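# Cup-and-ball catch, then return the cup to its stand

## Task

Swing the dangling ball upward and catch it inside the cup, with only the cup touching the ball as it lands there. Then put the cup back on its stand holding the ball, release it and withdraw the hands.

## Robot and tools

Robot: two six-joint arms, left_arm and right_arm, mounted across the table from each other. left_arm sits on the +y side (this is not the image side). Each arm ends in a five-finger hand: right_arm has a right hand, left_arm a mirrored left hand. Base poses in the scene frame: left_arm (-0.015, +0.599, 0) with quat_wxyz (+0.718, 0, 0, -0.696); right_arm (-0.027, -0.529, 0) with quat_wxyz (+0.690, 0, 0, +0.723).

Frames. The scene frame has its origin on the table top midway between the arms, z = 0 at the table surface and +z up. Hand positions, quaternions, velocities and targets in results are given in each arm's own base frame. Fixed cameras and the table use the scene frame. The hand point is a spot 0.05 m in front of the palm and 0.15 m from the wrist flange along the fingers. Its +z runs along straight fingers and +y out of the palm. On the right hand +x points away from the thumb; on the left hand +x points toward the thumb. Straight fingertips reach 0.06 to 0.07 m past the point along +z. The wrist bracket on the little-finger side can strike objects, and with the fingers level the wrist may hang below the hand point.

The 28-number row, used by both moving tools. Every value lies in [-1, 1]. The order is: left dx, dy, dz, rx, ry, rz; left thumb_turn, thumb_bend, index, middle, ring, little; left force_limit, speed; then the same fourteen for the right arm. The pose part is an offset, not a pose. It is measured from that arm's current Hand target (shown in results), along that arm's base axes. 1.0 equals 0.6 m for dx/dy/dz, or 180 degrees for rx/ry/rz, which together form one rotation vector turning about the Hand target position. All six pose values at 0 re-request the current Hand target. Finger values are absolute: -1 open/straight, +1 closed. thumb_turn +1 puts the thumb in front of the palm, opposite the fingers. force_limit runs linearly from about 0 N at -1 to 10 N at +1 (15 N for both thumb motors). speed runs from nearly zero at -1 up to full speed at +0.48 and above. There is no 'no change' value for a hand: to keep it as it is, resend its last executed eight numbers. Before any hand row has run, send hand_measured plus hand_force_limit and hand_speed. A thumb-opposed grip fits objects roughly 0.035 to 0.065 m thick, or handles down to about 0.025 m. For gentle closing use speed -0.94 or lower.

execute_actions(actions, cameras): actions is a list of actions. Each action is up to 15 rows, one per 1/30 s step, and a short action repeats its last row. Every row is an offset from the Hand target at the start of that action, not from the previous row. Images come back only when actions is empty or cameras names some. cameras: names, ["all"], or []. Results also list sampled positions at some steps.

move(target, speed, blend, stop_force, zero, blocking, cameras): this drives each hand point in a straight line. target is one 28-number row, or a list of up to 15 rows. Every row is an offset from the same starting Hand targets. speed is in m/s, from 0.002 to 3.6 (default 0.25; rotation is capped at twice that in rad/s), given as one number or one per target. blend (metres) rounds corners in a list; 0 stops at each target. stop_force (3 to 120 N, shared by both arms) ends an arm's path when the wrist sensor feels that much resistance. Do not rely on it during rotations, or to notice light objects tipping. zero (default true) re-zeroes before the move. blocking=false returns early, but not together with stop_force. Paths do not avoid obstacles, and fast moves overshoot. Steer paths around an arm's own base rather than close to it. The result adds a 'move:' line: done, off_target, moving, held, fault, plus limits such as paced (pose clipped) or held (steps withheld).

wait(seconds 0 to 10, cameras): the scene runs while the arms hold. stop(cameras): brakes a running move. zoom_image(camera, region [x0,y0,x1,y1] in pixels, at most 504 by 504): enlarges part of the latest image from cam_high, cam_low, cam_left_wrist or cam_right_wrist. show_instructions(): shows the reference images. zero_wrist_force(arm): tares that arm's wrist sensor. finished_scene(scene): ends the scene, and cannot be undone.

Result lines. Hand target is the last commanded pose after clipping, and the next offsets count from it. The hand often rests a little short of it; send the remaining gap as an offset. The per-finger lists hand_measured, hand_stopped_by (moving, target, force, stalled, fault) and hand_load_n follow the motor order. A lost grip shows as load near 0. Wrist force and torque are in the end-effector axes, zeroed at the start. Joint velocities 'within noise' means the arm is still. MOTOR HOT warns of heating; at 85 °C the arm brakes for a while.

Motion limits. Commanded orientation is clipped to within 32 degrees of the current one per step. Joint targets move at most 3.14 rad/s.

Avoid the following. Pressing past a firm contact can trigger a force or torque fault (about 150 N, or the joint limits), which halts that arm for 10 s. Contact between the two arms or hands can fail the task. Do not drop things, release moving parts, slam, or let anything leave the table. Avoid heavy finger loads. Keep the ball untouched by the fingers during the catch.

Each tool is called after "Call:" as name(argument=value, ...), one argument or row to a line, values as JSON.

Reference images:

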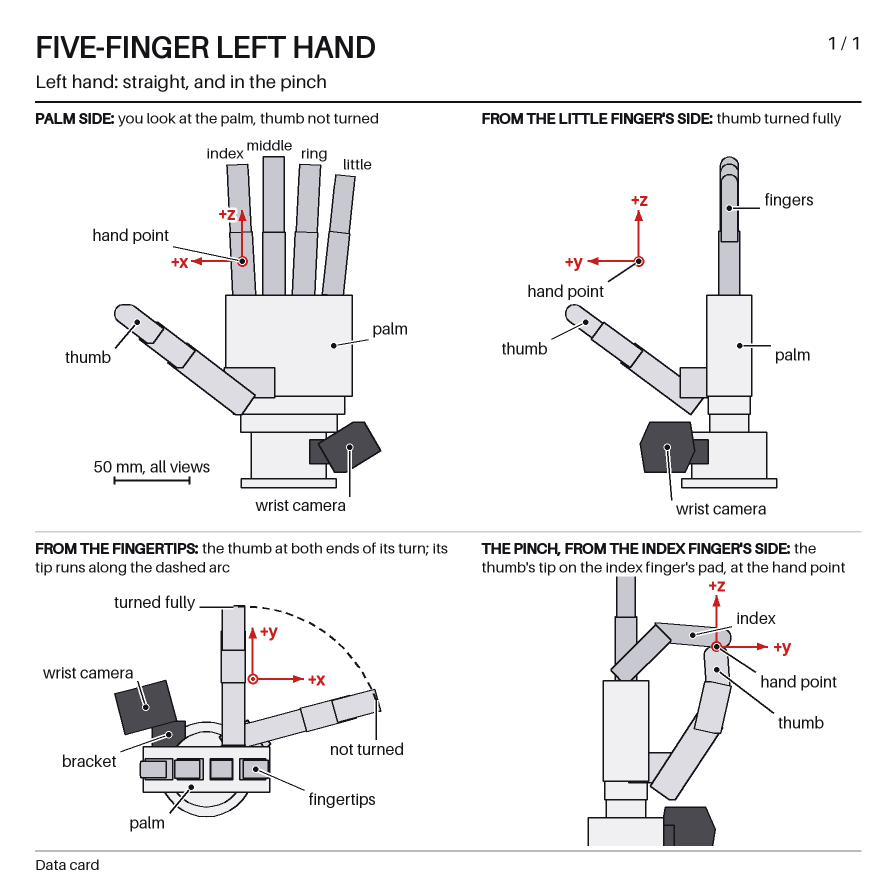

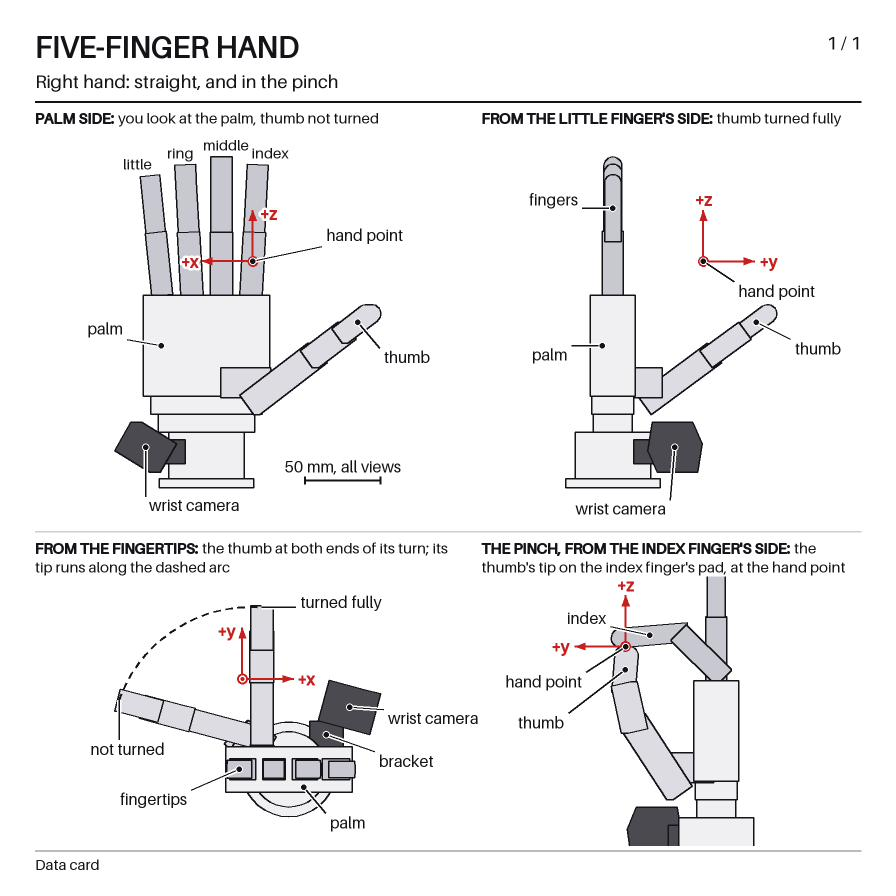

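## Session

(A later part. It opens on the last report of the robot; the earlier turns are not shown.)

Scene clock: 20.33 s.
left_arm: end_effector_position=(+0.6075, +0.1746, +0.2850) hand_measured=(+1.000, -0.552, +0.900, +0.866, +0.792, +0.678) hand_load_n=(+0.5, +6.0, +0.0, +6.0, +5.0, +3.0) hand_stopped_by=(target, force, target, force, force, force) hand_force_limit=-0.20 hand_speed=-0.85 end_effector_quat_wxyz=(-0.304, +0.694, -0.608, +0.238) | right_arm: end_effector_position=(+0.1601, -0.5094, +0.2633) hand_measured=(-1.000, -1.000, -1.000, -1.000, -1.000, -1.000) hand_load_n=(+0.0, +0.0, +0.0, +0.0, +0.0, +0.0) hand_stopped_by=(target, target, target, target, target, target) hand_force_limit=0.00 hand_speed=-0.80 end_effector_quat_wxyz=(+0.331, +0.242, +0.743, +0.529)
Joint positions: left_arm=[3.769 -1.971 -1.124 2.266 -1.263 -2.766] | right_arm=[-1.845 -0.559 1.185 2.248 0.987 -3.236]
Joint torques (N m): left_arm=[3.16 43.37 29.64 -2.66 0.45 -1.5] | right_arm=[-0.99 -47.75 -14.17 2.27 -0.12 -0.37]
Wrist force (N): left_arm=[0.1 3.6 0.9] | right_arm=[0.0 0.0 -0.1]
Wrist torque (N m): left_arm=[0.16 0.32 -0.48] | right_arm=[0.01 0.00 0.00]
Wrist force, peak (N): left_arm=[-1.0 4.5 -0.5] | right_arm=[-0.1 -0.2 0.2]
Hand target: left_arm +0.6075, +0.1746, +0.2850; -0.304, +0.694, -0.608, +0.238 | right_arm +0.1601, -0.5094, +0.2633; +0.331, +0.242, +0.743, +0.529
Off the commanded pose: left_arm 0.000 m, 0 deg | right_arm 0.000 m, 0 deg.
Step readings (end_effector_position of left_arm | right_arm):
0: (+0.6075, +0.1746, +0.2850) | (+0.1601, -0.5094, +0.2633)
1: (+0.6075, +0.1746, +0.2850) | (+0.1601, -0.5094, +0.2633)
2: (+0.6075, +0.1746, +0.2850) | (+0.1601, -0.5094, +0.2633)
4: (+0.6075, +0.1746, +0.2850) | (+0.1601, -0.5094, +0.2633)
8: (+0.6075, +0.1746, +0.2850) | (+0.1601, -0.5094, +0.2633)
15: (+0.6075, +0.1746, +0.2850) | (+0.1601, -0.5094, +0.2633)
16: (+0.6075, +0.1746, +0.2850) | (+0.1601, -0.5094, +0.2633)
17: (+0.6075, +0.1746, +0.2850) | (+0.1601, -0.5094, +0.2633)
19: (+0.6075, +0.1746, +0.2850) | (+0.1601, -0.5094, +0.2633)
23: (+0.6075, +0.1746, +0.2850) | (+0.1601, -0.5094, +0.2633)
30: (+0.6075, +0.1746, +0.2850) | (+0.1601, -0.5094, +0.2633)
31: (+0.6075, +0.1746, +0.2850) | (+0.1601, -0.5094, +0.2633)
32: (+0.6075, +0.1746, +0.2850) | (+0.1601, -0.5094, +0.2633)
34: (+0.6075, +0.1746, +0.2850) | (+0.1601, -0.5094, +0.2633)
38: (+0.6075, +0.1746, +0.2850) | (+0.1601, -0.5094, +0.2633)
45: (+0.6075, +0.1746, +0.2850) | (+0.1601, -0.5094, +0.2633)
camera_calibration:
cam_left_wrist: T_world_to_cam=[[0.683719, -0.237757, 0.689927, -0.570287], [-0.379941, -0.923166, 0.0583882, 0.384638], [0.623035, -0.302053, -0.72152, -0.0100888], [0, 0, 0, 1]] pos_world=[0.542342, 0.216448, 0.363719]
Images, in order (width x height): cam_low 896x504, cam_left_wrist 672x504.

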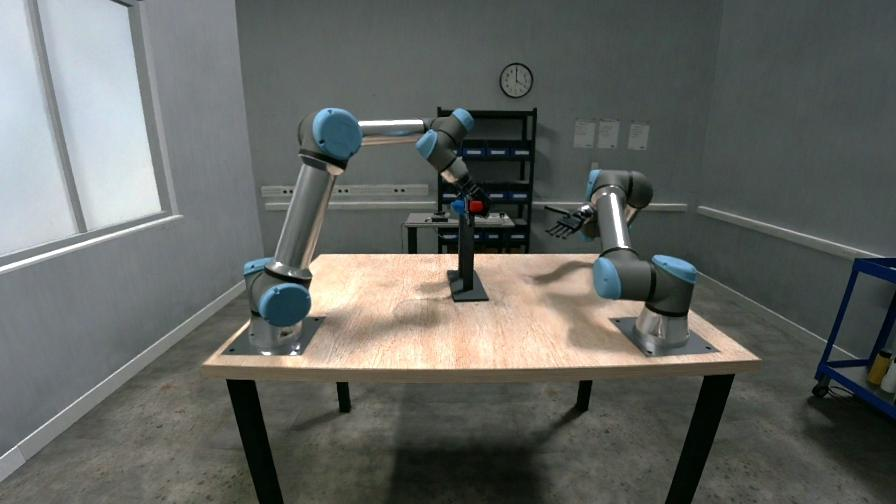

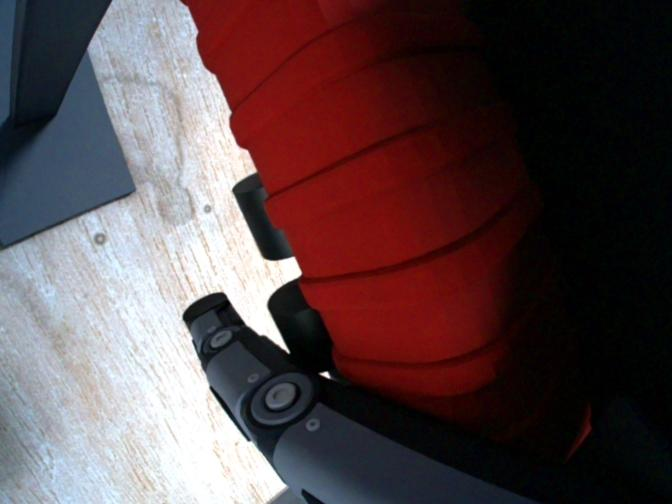

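Call:
move(
  target=[
    [0,0,0.05,0,0,0,1,0.9,0.9,0.9,0.8,0.8,-0.2,-0.85,0,0,0,0,0,0,-1,-1,-1,-1,-1,-1,0,-0.8],
  ],
  speed=0.04,
  cameras=["cam_high","cam_low","cam_right_wrist"],
)

Call:
zoom_image(
  camera="cam_low",
  region=[430, 150, 530, 250],
)

Call:
zoom_image(
  camera="cam_right_wrist",
  region=[240, 130, 530, 410],
)

Scene clock: 21.83 s.
left_arm: end_effector_position=(+0.6075, +0.1746, +0.3150) hand_measured=(+1.000, -0.552, +0.900, +0.866, +0.792, +0.678) hand_load_n=(+0.5, +6.5, +0.0, +6.0, +5.5, +3.0) hand_stopped_by=(target, force, target, force, force, force) hand_force_limit=-0.20 hand_speed=-0.85 end_effector_quat_wxyz=(-0.304, +0.694, -0.608, +0.238) | right_arm: end_effector_position=(+0.1601, -0.5094, +0.2633) hand_measured=(-1.000, -1.000, -1.000, -1.000, -1.000, -1.000) hand_load_n=(+0.0, +0.0, -0.5, +0.0, +0.0, +0.0) hand_stopped_by=(target, target, target, target, target, target) hand_force_limit=0.00 hand_speed=-0.80 end_effector_quat_wxyz=(+0.331, +0.242, +0.743, +0.529)
Joint positions: left_arm=[3.769 -1.978 -1.037 2.187 -1.263 -2.766] | right_arm=[-1.845 -0.559 1.185 2.248 0.987 -3.236]
Joint torques (N m): left_arm=[5 25.62 32.58 -2.93 0.53 1.39] | right_arm=[-0.4 -47.89 -14.36 2.23 -0.32 -0.29]
Wrist force (N): left_arm=[0.4 3.5 1.5] | right_arm=[0.0 -0.2 0.1]
Wrist torque (N m): left_arm=[0.19 0.38 -0.44] | right_arm=[-0.04 -0.01 -0.01]
Wrist force, peak (N): left_arm=[0.3 4.6 1.8] | right_arm=[0.0 -0.3 0.1]
Hand target: left_arm +0.6075, +0.1746, +0.3150; -0.304, +0.694, -0.608, +0.238 | right_arm +0.1601, -0.5094, +0.2633; +0.331, +0.242, +0.743, +0.529
Off the commanded pose: left_arm 0.000 m, 0 deg | right_arm 0.000 m, 0 deg.
move: done
camera_calibration:
cam_right_wrist: T_world_to_cam=[[-0.14658, 0.458144, 0.876709, 0.0268282], [0.282658, -0.82993, 0.480957, -0.57556], [0.947955, 0.318308, -0.00784701, 0.122338], [0, 0, 0, 1]] pos_world=[0.0506483, -0.528907, 0.254259]
Images, in order (width x height): cam_high 896x504, cam_low 896x504, cam_right_wrist 672x504.

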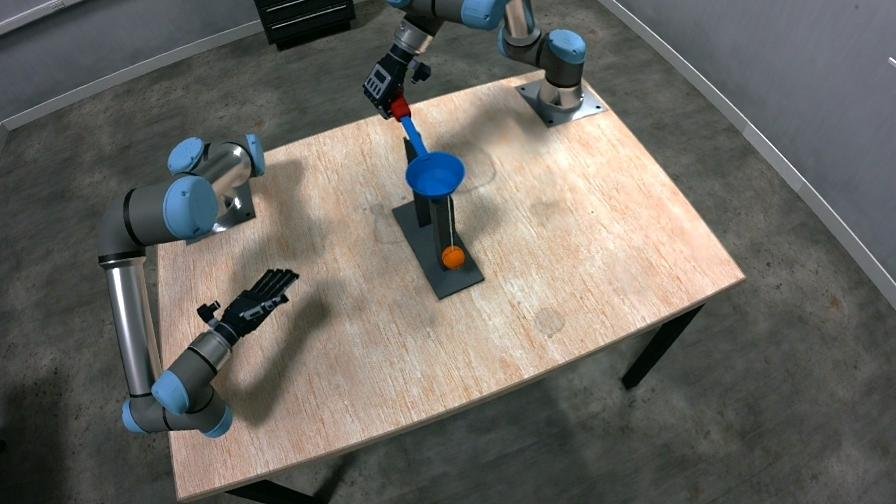

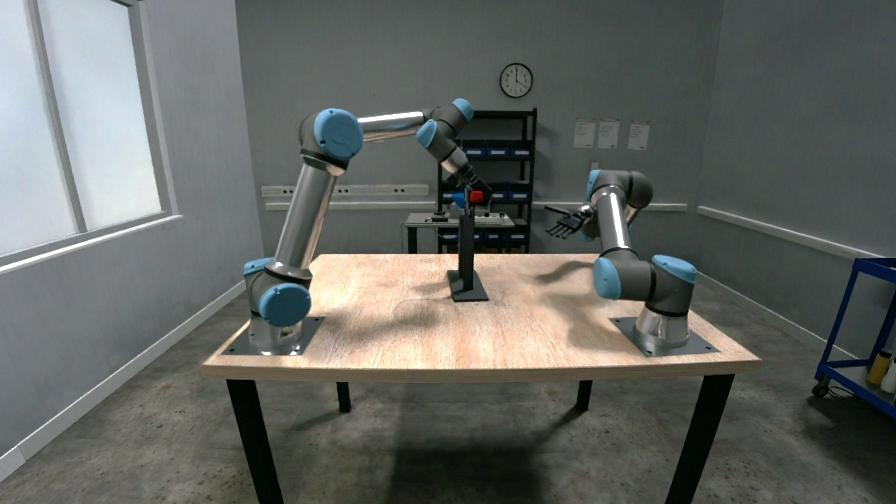

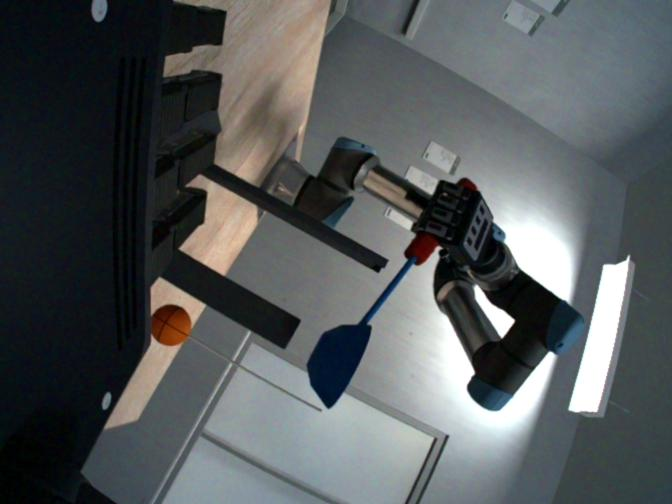

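Scaled by 5.040.

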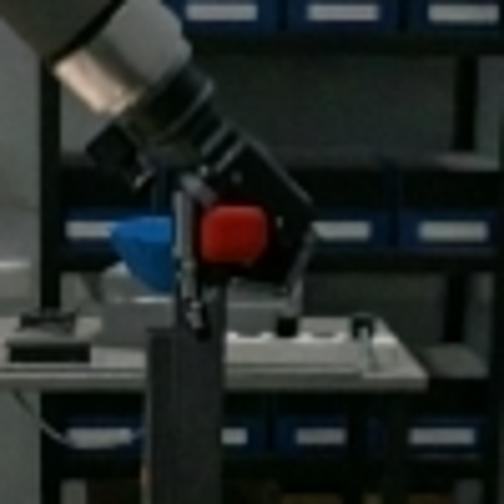

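Scaled by 1.738 from the camera's 672x504 image, which has a finer 960x720 frame.

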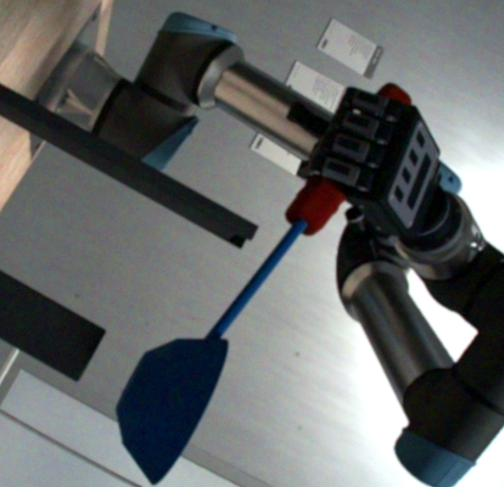

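Call:
execute_actions(
  actions=[
    [[0,0,0,0,0,0,1,0.95,0.97,0.97,0.95,0.95,0.2,-0.9,0,0,0,0,0,0,-1,-1,-1,-1,-1,-1,0,-0.8]],
    [[0,0,0,0,0,0,1,0.95,0.97,0.97,0.95,0.95,0.2,-0.9,0,0,0,0,0,0,-1,-1,-1,-1,-1,-1,0,-0.8]],
    [[0,0,0,0,0,0,1,0.95,0.97,0.97,0.95,0.95,0.2,-0.9,0,0,0,0,0,0,-1,-1,-1,-1,-1,-1,0,-0.8]],
  ],
  cameras=["cam_low","cam_right_wrist"],
)

Scene clock: 23.90 s.
left_arm: end_effector_position=(+0.6075, +0.1746, +0.3150) hand_measured=(+1.000, -0.520, +0.962, +0.874, +0.800, +0.714) hand_load_n=(+0.0, +8.5, +7.0, +6.0, +3.0, +5.5) hand_stopped_by=(target, force, force, force, force, force) hand_force_limit=0.20 hand_speed=-0.90 end_effector_quat_wxyz=(-0.304, +0.694, -0.608, +0.238) | right_arm: end_effector_position=(+0.1601, -0.5094, +0.2633) hand_measured=(-1.000, -1.000, -1.000, -1.000, -1.000, -1.000) hand_load_n=(+0.0, +0.0, +0.0, +0.0, +0.0, +0.0) hand_stopped_by=(target, target, target, target, target, target) hand_force_limit=0.00 hand_speed=-0.80 end_effector_quat_wxyz=(+0.331, +0.242, +0.743, +0.529)
Joint positions: left_arm=[3.769 -1.978 -1.037 2.187 -1.263 -2.766] | right_arm=[-1.845 -0.559 1.185 2.248 0.987 -3.236]
Joint torques (N m): left_arm=[-2.32 26.3 31.67 -2.77 -1.38 2.24] | right_arm=[-1.11 -48.15 -13.91 2.23 -0.33 -0.3]
Wrist force (N): left_arm=[0.4 3.2 1.8] | right_arm=[0.0 -0.1 0.0]
Wrist torque (N m): left_arm=[0.13 0.39 -0.43] | right_arm=[-0.03 0.00 -0.01]
Wrist force, peak (N): left_arm=[0.3 4.0 2.1] | right_arm=[0.1 -0.4 0.0]
Hand target: left_arm +0.6075, +0.1746, +0.3150; -0.304, +0.694, -0.608, +0.238 | right_arm +0.1601, -0.5094, +0.2633; +0.331, +0.242, +0.743, +0.529
Off the commanded pose: left_arm 0.000 m, 0 deg | right_arm 0.000 m, 0 deg.
Step readings (end_effector_position of left_arm | right_arm):
0: (+0.6075, +0.1746, +0.3150) | (+0.1601, -0.5094, +0.2633)
1: (+0.6075, +0.1746, +0.3150) | (+0.1601, -0.5094, +0.2633)
2: (+0.6075, +0.1746, +0.3150) | (+0.1601, -0.5094, +0.2633)
4: (+0.6075, +0.1746, +0.3150) | (+0.1601, -0.5094, +0.2633)
8: (+0.6075, +0.1746, +0.3150) | (+0.1601, -0.5094, +0.2633)
15: (+0.6075, +0.1746, +0.3150) | (+0.1601, -0.5094, +0.2633)
16: (+0.6075, +0.1746, +0.3150) | (+0.1601, -0.5094, +0.2633)
17: (+0.6075, +0.1746, +0.3150) | (+0.1601, -0.5094, +0.2633)
19: (+0.6075, +0.1746, +0.3150) | (+0.1601, -0.5094, +0.2633)
23: (+0.6075, +0.1746, +0.3150) | (+0.1601, -0.5094, +0.2633)
30: (+0.6075, +0.1746, +0.3150) | (+0.1601, -0.5094, +0.2633)
31: (+0.6075, +0.1746, +0.3150) | (+0.1601, -0.5094, +0.2633)
32: (+0.6075, +0.1746, +0.3150) | (+0.1601, -0.5094, +0.2633)
34: (+0.6075, +0.1746, +0.3150) | (+0.1601, -0.5094, +0.2633)
38: (+0.6075, +0.1746, +0.3150) | (+0.1601, -0.5094, +0.2633)
45: (+0.6075, +0.1746, +0.3150) | (+0.1601, -0.5094, +0.2633)
camera_calibration:
cam_right_wrist: T_world_to_cam=[[-0.14658, 0.458144, 0.876709, 0.0268282], [0.282658, -0.82993, 0.480957, -0.57556], [0.947955, 0.318308, -0.00784701, 0.122338], [0, 0, 0, 1]] pos_world=[0.0506483, -0.528907, 0.254259]
Images, in order (width x height): cam_low 896x504, cam_right_wrist 672x504.

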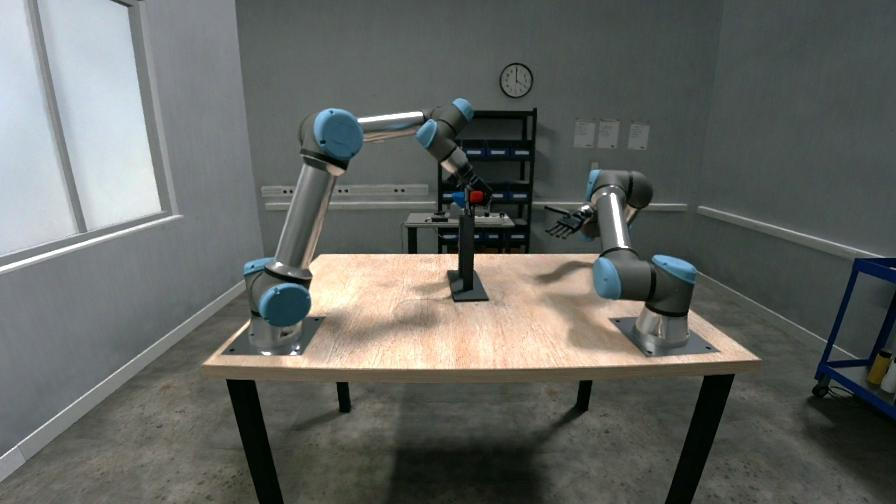

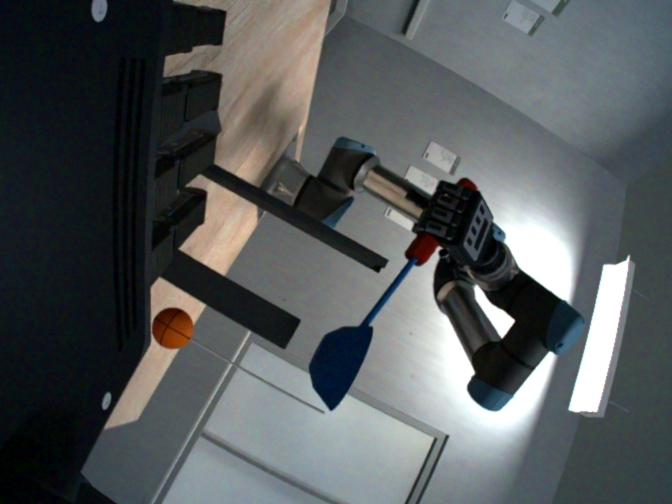

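Call:
move(
  target=[
    [0,0,0.1583,0,0,0,1,0.95,0.97,0.97,0.95,0.95,0.2,-0.9,0,0,0,0,0,0,-1,-1,-1,-1,-1,-1,0,-0.8],
  ],
  speed=0.08,
)

Call:
move(
  target=[
    [-0.2362,0.2092,0,0,0,-0.0222,1,0.95,0.97,0.97,0.95,0.95,0.2,-0.9,0,0,0,0,0,0,-1,-1,-1,-1,-1,-1,0,-0.8],
  ],
  speed=0.105,
  cameras=["cam_high","cam_low","cam_right_wrist"],
)

Call:
zoom_image(
  camera="cam_high",
  region=[440, 40, 640, 300],
)

Call:
zoom_image(
  camera="cam_low",
  region=[350, 80, 500, 280],
)

Call:
zoom_image(
  camera="cam_right_wrist",
  region=[150, 150, 530, 500],
)

Scene clock: 26.60 s.
left_arm: end_effector_position=(+0.6075, +0.1746, +0.4100) hand_measured=(+1.000, -0.520, +0.962, +0.874, +0.800, +0.714) hand_load_n=(+0.0, +9.0, +7.0, +6.0, +3.0, +5.0) hand_stopped_by=(target, force, force, force, force, force) hand_force_limit=0.20 hand_speed=-0.90 end_effector_quat_wxyz=(-0.304, +0.694, -0.608, +0.238) | right_arm: end_effector_position=(+0.1601, -0.5094, +0.2633) hand_measured=(-1.000, -1.000, -1.000, -1.000, -1.000, -1.000) hand_load_n=(+0.0, +0.0, +0.0, +0.0, +0.0, +0.0) hand_stopped_by=(target, target, target, target, target, target) hand_force_limit=0.00 hand_speed=-0.80 end_effector_quat_wxyz=(+0.331, +0.242, +0.743, +0.529)
Joint positions: left_arm=[3.769 -2.058 -0.666 1.896 -1.263 -2.766] | right_arm=[-1.845 -0.559 1.185 2.248 0.987 -3.236]
Joint torques (N m): left_arm=[-8.92 27.07 29.89 -2.96 -1.58 2.89] | right_arm=[-0.79 -48.08 -13.8 2.17 -0.45 -0.23]
Wrist force (N): left_arm=[0.3 3.8 1.9] | right_arm=[-0.1 -0.2 -0.1]
Wrist torque (N m): left_arm=[0.22 0.43 -0.41] | right_arm=[-0.03 0.02 -0.01]
Wrist force, peak (N): left_arm=[0.3 3.9 2.1] | right_arm=[0.2 -0.2 0.3]
Hand target: left_arm +0.6075, +0.1746, +0.4100; -0.304, +0.694, -0.608, +0.238 | right_arm +0.1601, -0.5094, +0.2633; +0.331, +0.242, +0.743, +0.529
Off the commanded pose: left_arm 0.000 m, 0 deg | right_arm 0.000 m, 0 deg.
move: done

Scene clock: 29.03 s.
left_arm: end_effector_position=(+0.4658, +0.3000, +0.4101) hand_measured=(+1.000, -0.520, +0.962, +0.874, +0.800, +0.714) hand_load_n=(+0.0, +9.0, +7.0, +6.0, +3.5, +5.5) hand_stopped_by=(target, force, force, force, force, force) hand_force_limit=0.20 hand_speed=-0.90 end_effector_quat_wxyz=(-0.296, +0.672, -0.632, +0.248) | right_arm: end_effector_position=(+0.1601, -0.5094, +0.2633) hand_measured=(-1.000, -1.000, -1.000, -1.000, -1.000, -1.000) hand_load_n=(+0.0, +0.0, +0.0, +0.0, +0.0, +0.0) hand_stopped_by=(target, target, target, target, target, target) hand_force_limit=0.00 hand_speed=-0.80 end_effector_quat_wxyz=(+0.331, +0.242, +0.743, +0.529)
Joint positions: left_arm=[4.199 -1.918 -0.916 1.803 -0.959 -2.321] | right_arm=[-1.845 -0.559 1.185 2.248 0.987 -3.236]
Joint torques (N m): left_arm=[8.21 29.08 10.07 -3.57 2.1 3.05] | right_arm=[-1.31 -48.2 -13.6 2.3 -0.25 -0.22]
Wrist force (N): left_arm=[0.3 3.3 1.5] | right_arm=[0.1 0.2 0.0]
Wrist torque (N m): left_arm=[0.17 0.37 -0.45] | right_arm=[0.02 -0.01 0.01]
Wrist force, peak (N): left_arm=[-0.1 4.2 1.4] | right_arm=[-0.2 -0.2 -0.2]
Hand target: left_arm +0.4658, +0.3001, +0.4100; -0.296, +0.672, -0.632, +0.248 | right_arm +0.1601, -0.5094, +0.2633; +0.331, +0.242, +0.743, +0.529
Off the commanded pose: left_arm 0.000 m, 0 deg | right_arm 0.000 m, 0 deg.
move: done
camera_calibration:
cam_right_wrist: T_world_to_cam=[[-0.14658, 0.458144, 0.876709, 0.0268282], [0.282658, -0.82993, 0.480957, -0.57556], [0.947955, 0.318308, -0.00784701, 0.122338], [0, 0, 0, 1]] pos_world=[0.0506483, -0.528907, 0.254259]
Images, in order (width x height): cam_high 896x504, cam_low 896x504, cam_right_wrist 672x504.

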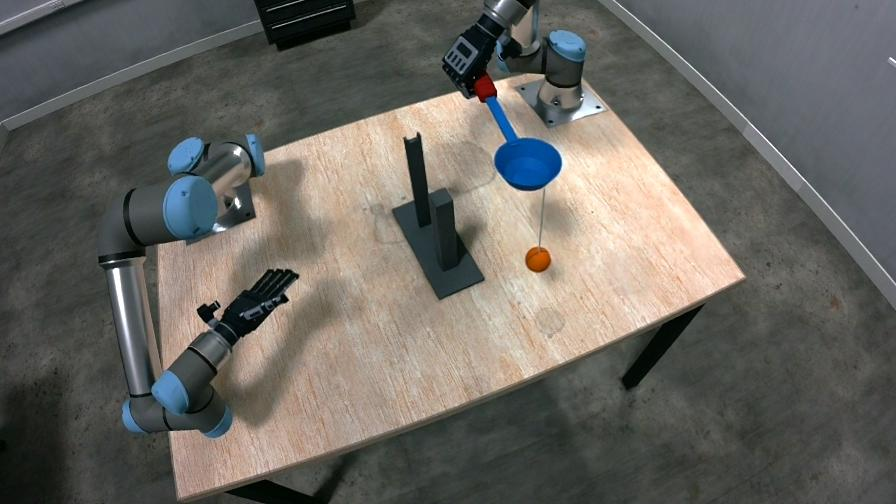

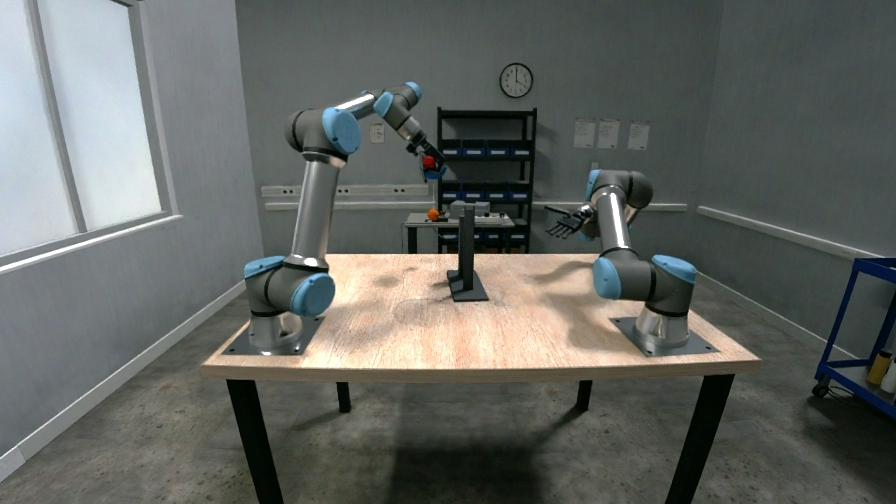

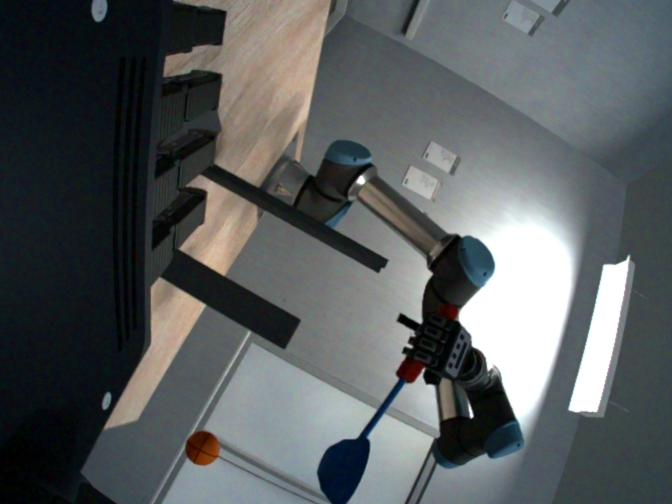

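Scaled by 1.938.

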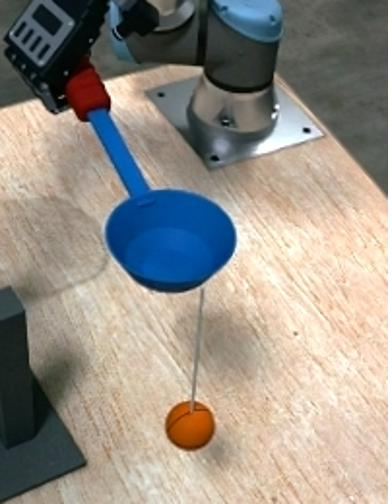

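Scaled by 2.520.

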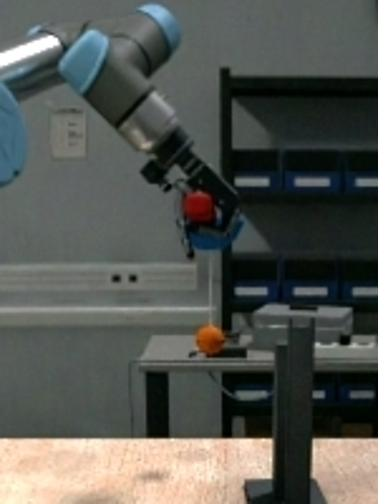

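Scaled by 1.326 from the camera's 672x504 image, which has a finer 960x720 frame.

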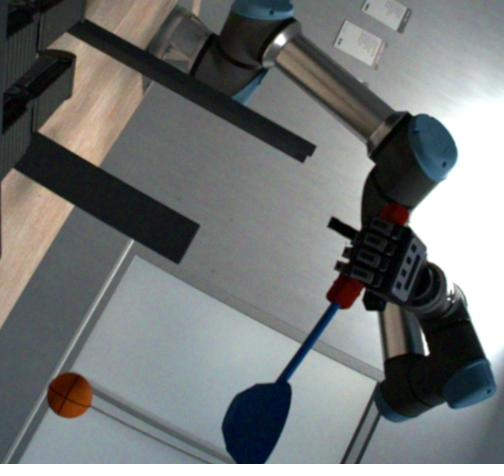

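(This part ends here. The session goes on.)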